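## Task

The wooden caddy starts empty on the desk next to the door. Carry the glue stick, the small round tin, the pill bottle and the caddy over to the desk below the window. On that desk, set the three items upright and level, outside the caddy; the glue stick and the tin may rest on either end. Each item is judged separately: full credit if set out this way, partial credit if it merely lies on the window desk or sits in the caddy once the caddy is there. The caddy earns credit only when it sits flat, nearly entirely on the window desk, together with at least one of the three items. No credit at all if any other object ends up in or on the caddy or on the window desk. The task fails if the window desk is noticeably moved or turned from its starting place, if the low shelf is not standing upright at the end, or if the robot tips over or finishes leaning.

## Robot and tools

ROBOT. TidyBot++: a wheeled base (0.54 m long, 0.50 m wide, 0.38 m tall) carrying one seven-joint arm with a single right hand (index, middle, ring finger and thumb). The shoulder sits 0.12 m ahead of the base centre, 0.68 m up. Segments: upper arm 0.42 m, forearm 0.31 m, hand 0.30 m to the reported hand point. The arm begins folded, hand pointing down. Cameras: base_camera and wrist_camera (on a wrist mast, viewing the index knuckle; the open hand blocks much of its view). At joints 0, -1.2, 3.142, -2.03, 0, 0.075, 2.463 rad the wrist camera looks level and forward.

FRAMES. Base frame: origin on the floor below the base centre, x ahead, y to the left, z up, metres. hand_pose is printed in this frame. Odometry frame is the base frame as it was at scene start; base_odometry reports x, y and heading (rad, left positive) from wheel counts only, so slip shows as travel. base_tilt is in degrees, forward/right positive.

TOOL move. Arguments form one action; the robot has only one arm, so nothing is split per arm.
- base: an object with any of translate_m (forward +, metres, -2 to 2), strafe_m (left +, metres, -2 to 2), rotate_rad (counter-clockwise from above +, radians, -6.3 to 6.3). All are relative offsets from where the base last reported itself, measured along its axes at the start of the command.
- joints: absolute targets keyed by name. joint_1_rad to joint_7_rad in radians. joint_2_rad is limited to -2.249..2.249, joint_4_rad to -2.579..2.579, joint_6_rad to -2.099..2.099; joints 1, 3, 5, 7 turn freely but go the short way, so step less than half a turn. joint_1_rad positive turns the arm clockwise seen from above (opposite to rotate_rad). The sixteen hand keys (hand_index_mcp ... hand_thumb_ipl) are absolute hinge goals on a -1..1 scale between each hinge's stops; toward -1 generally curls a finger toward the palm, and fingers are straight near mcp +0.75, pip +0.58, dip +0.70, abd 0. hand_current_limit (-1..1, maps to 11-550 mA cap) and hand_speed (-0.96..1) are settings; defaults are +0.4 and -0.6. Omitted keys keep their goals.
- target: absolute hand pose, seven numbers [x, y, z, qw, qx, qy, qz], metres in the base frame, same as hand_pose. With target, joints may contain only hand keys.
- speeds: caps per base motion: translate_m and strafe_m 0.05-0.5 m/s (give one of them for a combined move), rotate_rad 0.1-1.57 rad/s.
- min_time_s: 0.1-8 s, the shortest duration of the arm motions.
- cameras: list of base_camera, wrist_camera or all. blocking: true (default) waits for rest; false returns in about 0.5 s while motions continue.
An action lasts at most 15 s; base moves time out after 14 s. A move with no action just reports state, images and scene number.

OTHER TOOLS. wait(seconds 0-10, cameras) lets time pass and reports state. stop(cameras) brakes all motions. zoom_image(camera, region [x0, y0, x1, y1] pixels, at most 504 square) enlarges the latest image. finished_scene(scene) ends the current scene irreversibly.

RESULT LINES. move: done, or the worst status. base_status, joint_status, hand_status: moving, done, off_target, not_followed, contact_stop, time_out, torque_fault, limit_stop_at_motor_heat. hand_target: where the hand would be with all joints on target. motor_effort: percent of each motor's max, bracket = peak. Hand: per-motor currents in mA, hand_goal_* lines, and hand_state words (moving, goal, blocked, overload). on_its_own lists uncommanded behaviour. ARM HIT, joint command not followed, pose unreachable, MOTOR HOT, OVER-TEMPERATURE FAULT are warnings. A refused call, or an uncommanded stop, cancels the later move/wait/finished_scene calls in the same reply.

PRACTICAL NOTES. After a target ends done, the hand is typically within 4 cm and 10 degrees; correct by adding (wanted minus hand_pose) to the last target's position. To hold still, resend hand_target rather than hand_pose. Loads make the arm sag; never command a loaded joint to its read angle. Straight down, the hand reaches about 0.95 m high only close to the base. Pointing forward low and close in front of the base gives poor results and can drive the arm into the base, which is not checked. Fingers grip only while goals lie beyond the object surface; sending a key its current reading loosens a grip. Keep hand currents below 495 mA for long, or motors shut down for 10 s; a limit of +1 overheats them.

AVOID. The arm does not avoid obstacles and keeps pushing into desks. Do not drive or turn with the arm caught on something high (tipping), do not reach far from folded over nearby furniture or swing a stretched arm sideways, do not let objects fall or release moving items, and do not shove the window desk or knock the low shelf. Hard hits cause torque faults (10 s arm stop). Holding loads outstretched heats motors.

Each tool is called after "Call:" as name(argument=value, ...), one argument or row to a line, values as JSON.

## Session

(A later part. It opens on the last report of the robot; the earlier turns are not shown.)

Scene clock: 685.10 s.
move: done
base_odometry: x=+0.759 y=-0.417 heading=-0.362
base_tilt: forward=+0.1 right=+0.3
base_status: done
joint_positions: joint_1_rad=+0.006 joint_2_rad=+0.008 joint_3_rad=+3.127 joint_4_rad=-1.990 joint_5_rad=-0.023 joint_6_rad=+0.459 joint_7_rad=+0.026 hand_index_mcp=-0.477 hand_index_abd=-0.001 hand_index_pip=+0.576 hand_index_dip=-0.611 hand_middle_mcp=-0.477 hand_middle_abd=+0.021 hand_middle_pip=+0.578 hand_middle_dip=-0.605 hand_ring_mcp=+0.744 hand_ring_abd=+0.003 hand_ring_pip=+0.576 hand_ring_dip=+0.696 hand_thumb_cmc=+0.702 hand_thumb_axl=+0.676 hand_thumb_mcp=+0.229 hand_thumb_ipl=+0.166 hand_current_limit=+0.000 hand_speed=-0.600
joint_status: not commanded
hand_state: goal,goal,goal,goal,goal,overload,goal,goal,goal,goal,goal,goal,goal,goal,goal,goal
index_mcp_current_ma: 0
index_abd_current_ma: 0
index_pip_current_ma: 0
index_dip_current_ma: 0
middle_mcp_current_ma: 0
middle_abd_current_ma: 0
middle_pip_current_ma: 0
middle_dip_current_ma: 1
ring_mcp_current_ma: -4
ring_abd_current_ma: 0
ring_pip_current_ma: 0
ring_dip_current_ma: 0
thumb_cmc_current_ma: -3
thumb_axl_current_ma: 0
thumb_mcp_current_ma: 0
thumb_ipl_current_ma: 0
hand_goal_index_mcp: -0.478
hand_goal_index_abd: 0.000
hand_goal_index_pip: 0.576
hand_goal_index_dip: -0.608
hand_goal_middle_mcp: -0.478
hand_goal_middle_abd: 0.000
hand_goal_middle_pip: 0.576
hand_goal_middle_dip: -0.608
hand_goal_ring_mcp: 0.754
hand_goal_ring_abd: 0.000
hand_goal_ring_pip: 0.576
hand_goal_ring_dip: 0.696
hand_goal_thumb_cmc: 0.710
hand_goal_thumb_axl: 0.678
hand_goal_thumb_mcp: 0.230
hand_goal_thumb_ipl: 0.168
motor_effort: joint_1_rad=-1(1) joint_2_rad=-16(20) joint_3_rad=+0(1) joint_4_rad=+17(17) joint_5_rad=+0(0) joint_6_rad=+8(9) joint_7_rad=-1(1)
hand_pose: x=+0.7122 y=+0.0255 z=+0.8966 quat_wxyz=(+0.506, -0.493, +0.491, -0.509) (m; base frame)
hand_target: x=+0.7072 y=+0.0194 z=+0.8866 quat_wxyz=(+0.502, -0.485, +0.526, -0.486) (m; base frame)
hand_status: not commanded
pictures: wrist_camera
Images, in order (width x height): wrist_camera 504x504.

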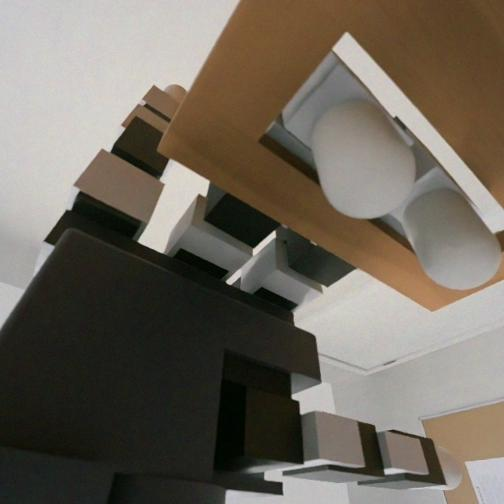

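Call:
move(
  joints={"joint_2_rad": 0.032},
  min_time_s=0.5,
)

Call:
move(
  base={"translate_m": -0.015},
  speeds={"translate_m": 0.05},
  cameras=["wrist_camera"],
)

Scene clock: 687.53 s.
move: done
base_odometry: x=+0.759 y=-0.417 heading=-0.362
base_tilt: forward=+0.1 right=+0.3
base_status: not commanded
joint_positions: joint_1_rad=+0.006 joint_2_rad=+0.014 joint_3_rad=+3.127 joint_4_rad=-1.990 joint_5_rad=-0.023 joint_6_rad=+0.459 joint_7_rad=+0.026 hand_index_mcp=-0.477 hand_index_abd=-0.001 hand_index_pip=+0.576 hand_index_dip=-0.611 hand_middle_mcp=-0.477 hand_middle_abd=+0.021 hand_middle_pip=+0.578 hand_middle_dip=-0.605 hand_ring_mcp=+0.744 hand_ring_abd=+0.003 hand_ring_pip=+0.576 hand_ring_dip=+0.696 hand_thumb_cmc=+0.702 hand_thumb_axl=+0.676 hand_thumb_mcp=+0.229 hand_thumb_ipl=+0.166 hand_current_limit=+0.000 hand_speed=-0.600
joint_status: all done
hand_state: goal,goal,goal,goal,goal,overload,goal,goal,goal,goal,goal,goal,goal,goal,goal,goal
index_mcp_current_ma: 0
index_abd_current_ma: 0
index_pip_current_ma: 0
index_dip_current_ma: 0
middle_mcp_current_ma: 0
middle_abd_current_ma: 0
middle_pip_current_ma: 0
middle_dip_current_ma: 1
ring_mcp_current_ma: -4
ring_abd_current_ma: 0
ring_pip_current_ma: 0
ring_dip_current_ma: 0
thumb_cmc_current_ma: -3
thumb_axl_current_ma: 0
thumb_mcp_current_ma: 0
thumb_ipl_current_ma: 0
hand_goal_index_mcp: -0.478
hand_goal_index_abd: 0.000
hand_goal_index_pip: 0.576
hand_goal_index_dip: -0.608
hand_goal_middle_mcp: -0.478
hand_goal_middle_abd: 0.000
hand_goal_middle_pip: 0.576
hand_goal_middle_dip: -0.608
hand_goal_ring_mcp: 0.754
hand_goal_ring_abd: 0.000
hand_goal_ring_pip: 0.576
hand_goal_ring_dip: 0.696
hand_goal_thumb_cmc: 0.710
hand_goal_thumb_axl: 0.678
hand_goal_thumb_mcp: 0.230
hand_goal_thumb_ipl: 0.168
motor_effort: joint_1_rad=-1(1) joint_2_rad=-16(18) joint_3_rad=+1(1) joint_4_rad=+17(17) joint_5_rad=+0(0) joint_6_rad=+8(9) joint_7_rad=-1(1)
hand_pose: x=+0.7135 y=+0.0255 z=+0.8928 quat_wxyz=(+0.505, -0.494, +0.493, -0.508) (m; base frame)
hand_target: x=+0.7134 y=+0.0193 z=+0.8677 quat_wxyz=(+0.494, -0.493, +0.534, -0.478) (m; base frame)
hand_status: not commanded
pictures: none

Scene clock: 688.33 s.
move: done
base_odometry: x=+0.745 y=-0.412 heading=-0.363
base_tilt: forward=+0.1 right=+0.3
base_status: done
joint_positions: joint_1_rad=+0.006 joint_2_rad=+0.017 joint_3_rad=+3.127 joint_4_rad=-1.990 joint_5_rad=-0.023 joint_6_rad=+0.459 joint_7_rad=+0.026 hand_index_mcp=-0.477 hand_index_abd=-0.001 hand_index_pip=+0.576 hand_index_dip=-0.611 hand_middle_mcp=-0.477 hand_middle_abd=+0.021 hand_middle_pip=+0.578 hand_middle_dip=-0.605 hand_ring_mcp=+0.744 hand_ring_abd=+0.003 hand_ring_pip=+0.576 hand_ring_dip=+0.696 hand_thumb_cmc=+0.702 hand_thumb_axl=+0.676 hand_thumb_mcp=+0.229 hand_thumb_ipl=+0.166 hand_current_limit=+0.000 hand_speed=-0.600
joint_status: not commanded
hand_state: goal,goal,goal,goal,goal,overload,goal,goal,goal,goal,goal,goal,goal,goal,goal,goal
index_mcp_current_ma: 0
index_abd_current_ma: 0
index_pip_current_ma: 0
index_dip_current_ma: 0
middle_mcp_current_ma: 0
middle_abd_current_ma: 0
middle_pip_current_ma: 0
middle_dip_current_ma: 1
ring_mcp_current_ma: -4
ring_abd_current_ma: 0
ring_pip_current_ma: 0
ring_dip_current_ma: 0
thumb_cmc_current_ma: -3
thumb_axl_current_ma: 0
thumb_mcp_current_ma: 0
thumb_ipl_current_ma: 0
hand_goal_index_mcp: -0.478
hand_goal_index_abd: 0.000
hand_goal_index_pip: 0.576
hand_goal_index_dip: -0.608
hand_goal_middle_mcp: -0.478
hand_goal_middle_abd: 0.000
hand_goal_middle_pip: 0.576
hand_goal_middle_dip: -0.608
hand_goal_ring_mcp: 0.754
hand_goal_ring_abd: 0.000
hand_goal_ring_pip: 0.576
hand_goal_ring_dip: 0.696
hand_goal_thumb_cmc: 0.710
hand_goal_thumb_axl: 0.678
hand_goal_thumb_mcp: 0.230
hand_goal_thumb_ipl: 0.168
motor_effort: joint_1_rad=+0(1) joint_2_rad=-16(19) joint_3_rad=+0(1) joint_4_rad=+17(17) joint_5_rad=+0(0) joint_6_rad=+8(9) joint_7_rad=-1(1)
hand_pose: x=+0.7141 y=+0.0255 z=+0.8913 quat_wxyz=(+0.504, -0.495, +0.494, -0.507) (m; base frame)
hand_target: x=+0.7134 y=+0.0193 z=+0.8677 quat_wxyz=(+0.494, -0.493, +0.534, -0.478) (m; base frame)
hand_status: not commanded
pictures: wrist_camera
Images, in order (width x height): wrist_camera 504x504.

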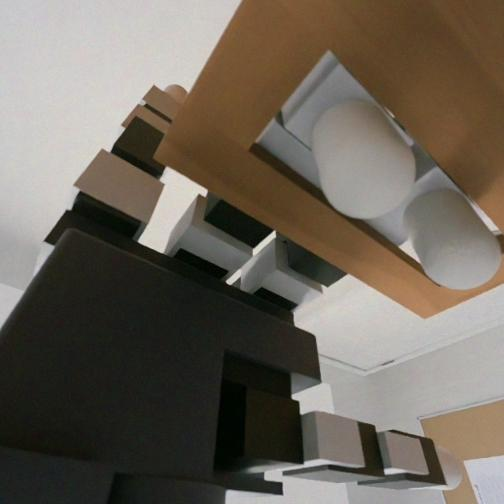

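Call:
move(
  base={"translate_m": -0.012},
  speeds={"translate_m": 0.05},
  cameras=["wrist_camera"],
)

Call:
move(
  base={"translate_m": -0.010},
  speeds={"translate_m": 0.05},
  cameras=["wrist_camera"],
)

Scene clock: 690.17 s.
move: done
base_odometry: x=+0.734 y=-0.408 heading=-0.364
base_tilt: forward=+0.1 right=+0.3
base_status: done
joint_positions: joint_1_rad=+0.006 joint_2_rad=+0.018 joint_3_rad=+3.127 joint_4_rad=-1.989 joint_5_rad=-0.023 joint_6_rad=+0.459 joint_7_rad=+0.026 hand_index_mcp=-0.477 hand_index_abd=-0.001 hand_index_pip=+0.576 hand_index_dip=-0.611 hand_middle_mcp=-0.478 hand_middle_abd=+0.021 hand_middle_pip=+0.577 hand_middle_dip=-0.607 hand_ring_mcp=+0.744 hand_ring_abd=+0.003 hand_ring_pip=+0.576 hand_ring_dip=+0.696 hand_thumb_cmc=+0.701 hand_thumb_axl=+0.676 hand_thumb_mcp=+0.229 hand_thumb_ipl=+0.166 hand_current_limit=+0.000 hand_speed=-0.600
joint_status: not commanded
hand_state: goal,goal,goal,goal,goal,overload,goal,goal,goal,goal,goal,goal,goal,goal,goal,goal
index_mcp_current_ma: 0
index_abd_current_ma: 0
index_pip_current_ma: 0
index_dip_current_ma: 0
middle_mcp_current_ma: 0
middle_abd_current_ma: 0
middle_pip_current_ma: 0
middle_dip_current_ma: 0
ring_mcp_current_ma: -4
ring_abd_current_ma: 0
ring_pip_current_ma: 0
ring_dip_current_ma: 0
thumb_cmc_current_ma: -3
thumb_axl_current_ma: 0
thumb_mcp_current_ma: 0
thumb_ipl_current_ma: 0
hand_goal_index_mcp: -0.478
hand_goal_index_abd: 0.000
hand_goal_index_pip: 0.576
hand_goal_index_dip: -0.608
hand_goal_middle_mcp: -0.478
hand_goal_middle_abd: 0.000
hand_goal_middle_pip: 0.576
hand_goal_middle_dip: -0.608
hand_goal_ring_mcp: 0.754
hand_goal_ring_abd: 0.000
hand_goal_ring_pip: 0.576
hand_goal_ring_dip: 0.696
hand_goal_thumb_cmc: 0.710
hand_goal_thumb_axl: 0.678
hand_goal_thumb_mcp: 0.230
hand_goal_thumb_ipl: 0.168
motor_effort: joint_1_rad=-1(1) joint_2_rad=-17(19) joint_3_rad=+0(1) joint_4_rad=+16(17) joint_5_rad=+0(0) joint_6_rad=+8(9) joint_7_rad=-1(1)
hand_pose: x=+0.7146 y=+0.0255 z=+0.8909 quat_wxyz=(+0.504, -0.495, +0.494, -0.507) (m; base frame)
hand_target: x=+0.7134 y=+0.0193 z=+0.8677 quat_wxyz=(+0.494, -0.493, +0.534, -0.478) (m; base frame)
hand_status: not commanded
pictures: wrist_camera
Images, in order (width x height): wrist_camera 504x504.

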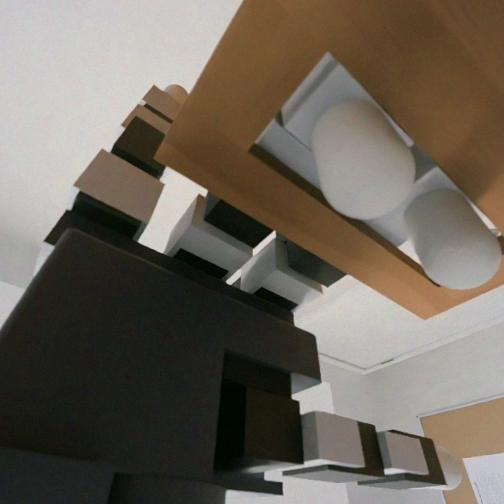

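Scene clock: 690.87 s.
move: done
base_odometry: x=+0.724 y=-0.404 heading=-0.364
base_tilt: forward=+0.1 right=+0.3
base_status: done
joint_positions: joint_1_rad=+0.006 joint_2_rad=+0.019 joint_3_rad=+3.127 joint_4_rad=-1.988 joint_5_rad=-0.023 joint_6_rad=+0.459 joint_7_rad=+0.026 hand_index_mcp=-0.477 hand_index_abd=-0.001 hand_index_pip=+0.576 hand_index_dip=-0.611 hand_middle_mcp=-0.478 hand_middle_abd=+0.021 hand_middle_pip=+0.577 hand_middle_dip=-0.608 hand_ring_mcp=+0.744 hand_ring_abd=+0.003 hand_ring_pip=+0.576 hand_ring_dip=+0.696 hand_thumb_cmc=+0.701 hand_thumb_axl=+0.676 hand_thumb_mcp=+0.229 hand_thumb_ipl=+0.166 hand_current_limit=+0.000 hand_speed=-0.600
joint_status: not commanded
hand_state: goal,goal,goal,goal,goal,overload,goal,goal,goal,goal,goal,goal,goal,goal,goal,goal
index_mcp_current_ma: 0
index_abd_current_ma: 0
index_pip_current_ma: 0
index_dip_current_ma: 0
middle_mcp_current_ma: 0
middle_abd_current_ma: 0
middle_pip_current_ma: 0
middle_dip_current_ma: 0
ring_mcp_current_ma: -4
ring_abd_current_ma: 0
ring_pip_current_ma: 0
ring_dip_current_ma: 0
thumb_cmc_current_ma: -3
thumb_axl_current_ma: 0
thumb_mcp_current_ma: 0
thumb_ipl_current_ma: 0
hand_goal_index_mcp: -0.478
hand_goal_index_abd: 0.000
hand_goal_index_pip: 0.576
hand_goal_index_dip: -0.608
hand_goal_middle_mcp: -0.478
hand_goal_middle_abd: 0.000
hand_goal_middle_pip: 0.576
hand_goal_middle_dip: -0.608
hand_goal_ring_mcp: 0.754
hand_goal_ring_abd: 0.000
hand_goal_ring_pip: 0.576
hand_goal_ring_dip: 0.696
hand_goal_thumb_cmc: 0.710
hand_goal_thumb_axl: 0.678
hand_goal_thumb_mcp: 0.230
hand_goal_thumb_ipl: 0.168
motor_effort: joint_1_rad=-1(1) joint_2_rad=-17(19) joint_3_rad=+0(1) joint_4_rad=+17(17) joint_5_rad=+0(1) joint_6_rad=+8(9) joint_7_rad=-1(1)
hand_pose: x=+0.7150 y=+0.0255 z=+0.8908 quat_wxyz=(+0.504, -0.495, +0.494, -0.507) (m; base frame)
hand_target: x=+0.7134 y=+0.0193 z=+0.8677 quat_wxyz=(+0.494, -0.493, +0.534, -0.478) (m; base frame)
hand_status: not commanded
pictures: wrist_camera
Images, in order (width x height): wrist_camera 504x504.

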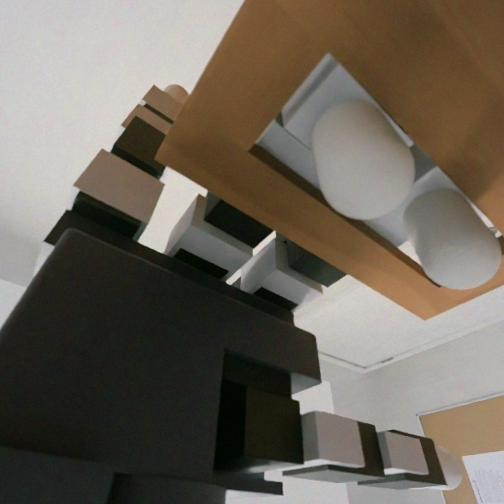

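Call:
move(
  joints={"hand_current_limit": 0.5, "hand_index_dip": -0.70, "hand_middle_dip": -0.70},
)

Call:
move(
  joints={"joint_2_rad": -0.05},
  min_time_s=1.5,
  cameras=["wrist_camera"],
)

Call:
move(
  joints={"joint_2_rad": -0.09},
  min_time_s=1.5,
  cameras=["wrist_camera"],
)

Scene clock: 693.17 s.
move: done
base_odometry: x=+0.724 y=-0.404 heading=-0.364
base_tilt: forward=+0.1 right=+0.3
base_status: not commanded
joint_positions: joint_1_rad=+0.006 joint_2_rad=+0.019 joint_3_rad=+3.127 joint_4_rad=-1.988 joint_5_rad=-0.023 joint_6_rad=+0.459 joint_7_rad=+0.026 hand_index_mcp=-0.477 hand_index_abd=-0.001 hand_index_pip=+0.576 hand_index_dip=-0.696 hand_middle_mcp=-0.478 hand_middle_abd=+0.021 hand_middle_pip=+0.577 hand_middle_dip=-0.696 hand_ring_mcp=+0.744 hand_ring_abd=+0.003 hand_ring_pip=+0.576 hand_ring_dip=+0.696 hand_thumb_cmc=+0.701 hand_thumb_axl=+0.676 hand_thumb_mcp=+0.229 hand_thumb_ipl=+0.166 hand_current_limit=+0.500 hand_speed=-0.600
joint_status: all done
hand_state: goal,goal,goal,goal,goal,overload,goal,goal,goal,goal,goal,goal,goal,goal,goal,goal
index_mcp_current_ma: 0
index_abd_current_ma: 0
index_pip_current_ma: 0
index_dip_current_ma: 1
middle_mcp_current_ma: 0
middle_abd_current_ma: 0
middle_pip_current_ma: 0
middle_dip_current_ma: 1
ring_mcp_current_ma: -4
ring_abd_current_ma: 0
ring_pip_current_ma: 0
ring_dip_current_ma: 0
thumb_cmc_current_ma: -3
thumb_axl_current_ma: 0
thumb_mcp_current_ma: 0
thumb_ipl_current_ma: 0
hand_goal_index_mcp: -0.478
hand_goal_index_abd: 0.000
hand_goal_index_pip: 0.576
hand_goal_index_dip: -0.700
hand_goal_middle_mcp: -0.478
hand_goal_middle_abd: 0.000
hand_goal_middle_pip: 0.576
hand_goal_middle_dip: -0.700
hand_goal_ring_mcp: 0.754
hand_goal_ring_abd: 0.000
hand_goal_ring_pip: 0.576
hand_goal_ring_dip: 0.696
hand_goal_thumb_cmc: 0.710
hand_goal_thumb_axl: 0.678
hand_goal_thumb_mcp: 0.230
hand_goal_thumb_ipl: 0.168
motor_effort: joint_1_rad=-1(1) joint_2_rad=-16(18) joint_3_rad=+0(1) joint_4_rad=+17(17) joint_5_rad=+0(1) joint_6_rad=+8(9) joint_7_rad=-1(1)
hand_pose: x=+0.7150 y=+0.0255 z=+0.8908 quat_wxyz=(+0.504, -0.495, +0.494, -0.507) (m; base frame)
hand_target: x=+0.7134 y=+0.0193 z=+0.8677 quat_wxyz=(+0.494, -0.493, +0.534, -0.478) (m; base frame)
hand_status: not commanded
pictures: none

Scene clock: 695.00 s.
move: done
base_odometry: x=+0.724 y=-0.404 heading=-0.364
base_tilt: forward=+0.1 right=+0.3
base_status: not commanded
joint_positions: joint_1_rad=+0.006 joint_2_rad=-0.014 joint_3_rad=+3.127 joint_4_rad=-1.988 joint_5_rad=-0.023 joint_6_rad=+0.451 joint_7_rad=+0.025 hand_index_mcp=-0.476 hand_index_abd=-0.001 hand_index_pip=+0.580 hand_index_dip=-0.692 hand_middle_mcp=-0.477 hand_middle_abd=+0.021 hand_middle_pip=+0.578 hand_middle_dip=-0.695 hand_ring_mcp=+0.744 hand_ring_abd=+0.003 hand_ring_pip=+0.576 hand_ring_dip=+0.696 hand_thumb_cmc=+0.701 hand_thumb_axl=+0.676 hand_thumb_mcp=+0.229 hand_thumb_ipl=+0.166 hand_current_limit=+0.500 hand_speed=-0.600
joint_status: all done
hand_state: goal,goal,goal,goal,goal,overload,goal,goal,goal,goal,goal,goal,goal,goal,goal,goal
index_mcp_current_ma: 0
index_abd_current_ma: 0
index_pip_current_ma: 1
index_dip_current_ma: 3
middle_mcp_current_ma: 0
middle_abd_current_ma: 0
middle_pip_current_ma: 0
middle_dip_current_ma: 1
ring_mcp_current_ma: -4
ring_abd_current_ma: 0
ring_pip_current_ma: 0
ring_dip_current_ma: 0
thumb_cmc_current_ma: -3
thumb_axl_current_ma: 0
thumb_mcp_current_ma: 0
thumb_ipl_current_ma: 0
hand_goal_index_mcp: -0.478
hand_goal_index_abd: 0.000
hand_goal_index_pip: 0.576
hand_goal_index_dip: -0.700
hand_goal_middle_mcp: -0.478
hand_goal_middle_abd: 0.000
hand_goal_middle_pip: 0.576
hand_goal_middle_dip: -0.700
hand_goal_ring_mcp: 0.754
hand_goal_ring_abd: 0.000
hand_goal_ring_pip: 0.576
hand_goal_ring_dip: 0.696
hand_goal_thumb_cmc: 0.710
hand_goal_thumb_axl: 0.678
hand_goal_thumb_mcp: 0.230
hand_goal_thumb_ipl: 0.168
motor_effort: joint_1_rad=+0(1) joint_2_rad=-18(20) joint_3_rad=+0(1) joint_4_rad=+20(20) joint_5_rad=+0(0) joint_6_rad=+11(11) joint_7_rad=-1(2)
hand_pose: x=+0.7071 y=+0.0256 z=+0.9083 quat_wxyz=(+0.510, -0.489, +0.487, -0.513) (m; base frame)
hand_target: x=+0.6962 y=+0.0196 z=+0.9157 quat_wxyz=(+0.515, -0.473, +0.513, -0.498) (m; base frame)
hand_status: not commanded
pictures: wrist_camera
Images, in order (width x height): wrist_camera 504x504.

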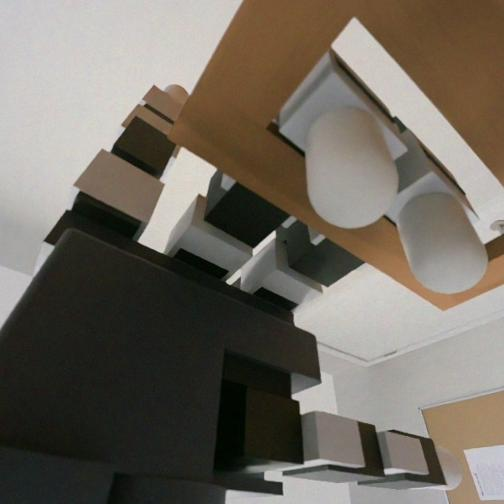

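Scene clock: 696.77 s.
move: done
base_odometry: x=+0.724 y=-0.404 heading=-0.364
base_tilt: forward=+0.1 right=+0.3
base_status: not commanded
joint_positions: joint_1_rad=+0.006 joint_2_rad=-0.055 joint_3_rad=+3.127 joint_4_rad=-1.988 joint_5_rad=-0.023 joint_6_rad=+0.451 joint_7_rad=+0.025 hand_index_mcp=-0.476 hand_index_abd=-0.001 hand_index_pip=+0.580 hand_index_dip=-0.692 hand_middle_mcp=-0.477 hand_middle_abd=+0.021 hand_middle_pip=+0.578 hand_middle_dip=-0.695 hand_ring_mcp=+0.744 hand_ring_abd=+0.003 hand_ring_pip=+0.576 hand_ring_dip=+0.696 hand_thumb_cmc=+0.701 hand_thumb_axl=+0.676 hand_thumb_mcp=+0.229 hand_thumb_ipl=+0.166 hand_current_limit=+0.500 hand_speed=-0.600
joint_status: all done
hand_state: goal,goal,goal,goal,goal,overload,goal,goal,goal,goal,goal,goal,goal,goal,goal,goal
index_mcp_current_ma: 0
index_abd_current_ma: 0
index_pip_current_ma: 1
index_dip_current_ma: 3
middle_mcp_current_ma: 0
middle_abd_current_ma: 0
middle_pip_current_ma: 0
middle_dip_current_ma: 1
ring_mcp_current_ma: -4
ring_abd_current_ma: 0
ring_pip_current_ma: 0
ring_dip_current_ma: 0
thumb_cmc_current_ma: -3
thumb_axl_current_ma: 0
thumb_mcp_current_ma: 0
thumb_ipl_current_ma: 0
hand_goal_index_mcp: -0.478
hand_goal_index_abd: 0.000
hand_goal_index_pip: 0.576
hand_goal_index_dip: -0.700
hand_goal_middle_mcp: -0.478
hand_goal_middle_abd: 0.000
hand_goal_middle_pip: 0.576
hand_goal_middle_dip: -0.700
hand_goal_ring_mcp: 0.754
hand_goal_ring_abd: 0.000
hand_goal_ring_pip: 0.576
hand_goal_ring_dip: 0.696
hand_goal_thumb_cmc: 0.710
hand_goal_thumb_axl: 0.678
hand_goal_thumb_mcp: 0.230
hand_goal_thumb_ipl: 0.168
motor_effort: joint_1_rad=-1(1) joint_2_rad=-18(20) joint_3_rad=+0(1) joint_4_rad=+20(20) joint_5_rad=+0(0) joint_6_rad=+11(11) joint_7_rad=-1(2)
hand_pose: x=+0.6974 y=+0.0257 z=+0.9320 quat_wxyz=(+0.520, -0.478, +0.477, -0.523) (m; base frame)
hand_target: x=+0.6864 y=+0.0198 z=+0.9386 quat_wxyz=(+0.525, -0.464, +0.502, -0.507) (m; base frame)
hand_status: not commanded
pictures: wrist_camera
Images, in order (width x height): wrist_camera 504x504.

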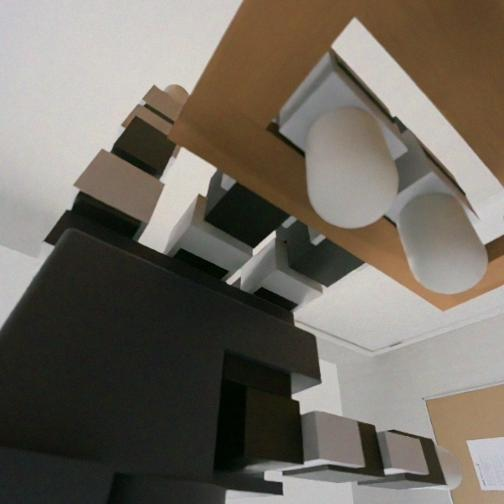

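Call:
move(
  joints={"joint_2_rad": -0.15, "joint_4_rad": -1.79, "joint_6_rad": 0.0},
  min_time_s=3,
)

Call:
move(
  joints={"joint_2_rad": -0.18, "joint_4_rad": -1.725, "joint_6_rad": -0.055},
  min_time_s=2,
  cameras=["wrist_camera", "base_camera"],
)

Scene clock: 701.83 s.
move: done
base_odometry: x=+0.724 y=-0.404 heading=-0.364
base_tilt: forward=+0.1 right=+0.3
base_status: not commanded
joint_positions: joint_1_rad=+0.006 joint_2_rad=-0.116 joint_3_rad=+3.127 joint_4_rad=-1.827 joint_5_rad=-0.023 joint_6_rad=+0.073 joint_7_rad=+0.025 hand_index_mcp=-0.472 hand_index_abd=-0.001 hand_index_pip=+0.581 hand_index_dip=-0.692 hand_middle_mcp=-0.477 hand_middle_abd=+0.021 hand_middle_pip=+0.578 hand_middle_dip=-0.695 hand_ring_mcp=+0.744 hand_ring_abd=+0.003 hand_ring_pip=+0.576 hand_ring_dip=+0.696 hand_thumb_cmc=+0.701 hand_thumb_axl=+0.676 hand_thumb_mcp=+0.229 hand_thumb_ipl=+0.166 hand_current_limit=+0.500 hand_speed=-0.600
joint_status: all done
hand_state: goal,goal,goal,goal,goal,overload,goal,goal,goal,goal,goal,goal,goal,goal,goal,goal
index_mcp_current_ma: 2
index_abd_current_ma: 0
index_pip_current_ma: 1
index_dip_current_ma: 3
middle_mcp_current_ma: 0
middle_abd_current_ma: 0
middle_pip_current_ma: 0
middle_dip_current_ma: 1
ring_mcp_current_ma: -4
ring_abd_current_ma: 0
ring_pip_current_ma: 0
ring_dip_current_ma: 0
thumb_cmc_current_ma: -3
thumb_axl_current_ma: 0
thumb_mcp_current_ma: 0
thumb_ipl_current_ma: 0
hand_goal_index_mcp: -0.478
hand_goal_index_abd: 0.000
hand_goal_index_pip: 0.576
hand_goal_index_dip: -0.700
hand_goal_middle_mcp: -0.478
hand_goal_middle_abd: 0.000
hand_goal_middle_pip: 0.576
hand_goal_middle_dip: -0.700
hand_goal_ring_mcp: 0.754
hand_goal_ring_abd: 0.000
hand_goal_ring_pip: 0.576
hand_goal_ring_dip: 0.696
hand_goal_thumb_cmc: 0.710
hand_goal_thumb_axl: 0.678
hand_goal_thumb_mcp: 0.230
hand_goal_thumb_ipl: 0.168
motor_effort: joint_1_rad=-1(1) joint_2_rad=-17(19) joint_3_rad=+1(1) joint_4_rad=+20(22) joint_5_rad=+0(0) joint_6_rad=+11(12) joint_7_rad=-1(2)
hand_pose: x=+0.6763 y=+0.0284 z=+0.9506 quat_wxyz=(+0.483, -0.519, +0.514, -0.482) (m; base frame)
hand_target: x=+0.6648 y=+0.0249 z=+0.9719 quat_wxyz=(+0.494, -0.499, +0.534, -0.470) (m; base frame)
hand_status: not commanded
pictures: none

Scene clock: 704.13 s.
move: done
base_odometry: x=+0.724 y=-0.404 heading=-0.364
base_tilt: forward=+0.1 right=+0.3
base_status: not commanded
joint_positions: joint_1_rad=+0.006 joint_2_rad=-0.146 joint_3_rad=+3.127 joint_4_rad=-1.762 joint_5_rad=-0.023 joint_6_rad=+0.017 joint_7_rad=+0.025 hand_index_mcp=-0.472 hand_index_abd=-0.001 hand_index_pip=+0.582 hand_index_dip=-0.692 hand_middle_mcp=-0.477 hand_middle_abd=+0.021 hand_middle_pip=+0.578 hand_middle_dip=-0.695 hand_ring_mcp=+0.744 hand_ring_abd=+0.003 hand_ring_pip=+0.576 hand_ring_dip=+0.696 hand_thumb_cmc=+0.701 hand_thumb_axl=+0.676 hand_thumb_mcp=+0.229 hand_thumb_ipl=+0.166 hand_current_limit=+0.500 hand_speed=-0.600
joint_status: all done
hand_state: goal,goal,goal,goal,goal,overload,goal,goal,goal,goal,goal,goal,goal,goal,goal,goal
index_mcp_current_ma: 2
index_abd_current_ma: 0
index_pip_current_ma: 1
index_dip_current_ma: 3
middle_mcp_current_ma: 0
middle_abd_current_ma: 0
middle_pip_current_ma: 0
middle_dip_current_ma: 1
ring_mcp_current_ma: -4
ring_abd_current_ma: 0
ring_pip_current_ma: 0
ring_dip_current_ma: 0
thumb_cmc_current_ma: -3
thumb_axl_current_ma: 0
thumb_mcp_current_ma: 0
thumb_ipl_current_ma: 0
hand_goal_index_mcp: -0.478
hand_goal_index_abd: 0.000
hand_goal_index_pip: 0.576
hand_goal_index_dip: -0.700
hand_goal_middle_mcp: -0.478
hand_goal_middle_abd: 0.000
hand_goal_middle_pip: 0.576
hand_goal_middle_dip: -0.700
hand_goal_ring_mcp: 0.754
hand_goal_ring_abd: 0.000
hand_goal_ring_pip: 0.576
hand_goal_ring_dip: 0.696
hand_goal_thumb_cmc: 0.710
hand_goal_thumb_axl: 0.678
hand_goal_thumb_mcp: 0.230
hand_goal_thumb_ipl: 0.168
motor_effort: joint_1_rad=-1(1) joint_2_rad=-15(18) joint_3_rad=+0(1) joint_4_rad=+21(22) joint_5_rad=+0(0) joint_6_rad=+11(12) joint_7_rad=-1(2)
hand_pose: x=+0.6703 y=+0.0289 z=+0.9902 quat_wxyz=(+0.494, -0.510, +0.504, -0.492) (m; base frame)
hand_target: x=+0.6569 y=+0.0258 z=+1.0116 quat_wxyz=(+0.505, -0.491, +0.523, -0.480) (m; base frame)
hand_status: not commanded
pictures: base_camera, wrist_camera
Images, in order (width x height): base_camera 644x364, wrist_camera 504x504.

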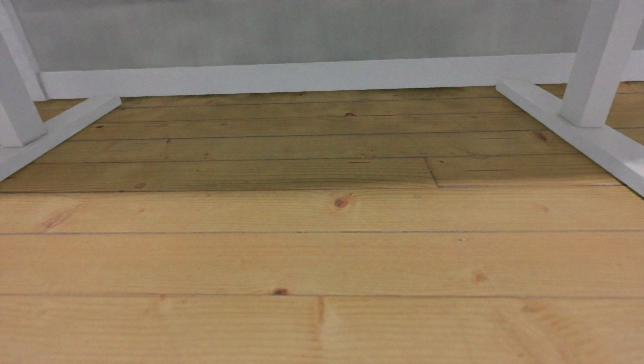

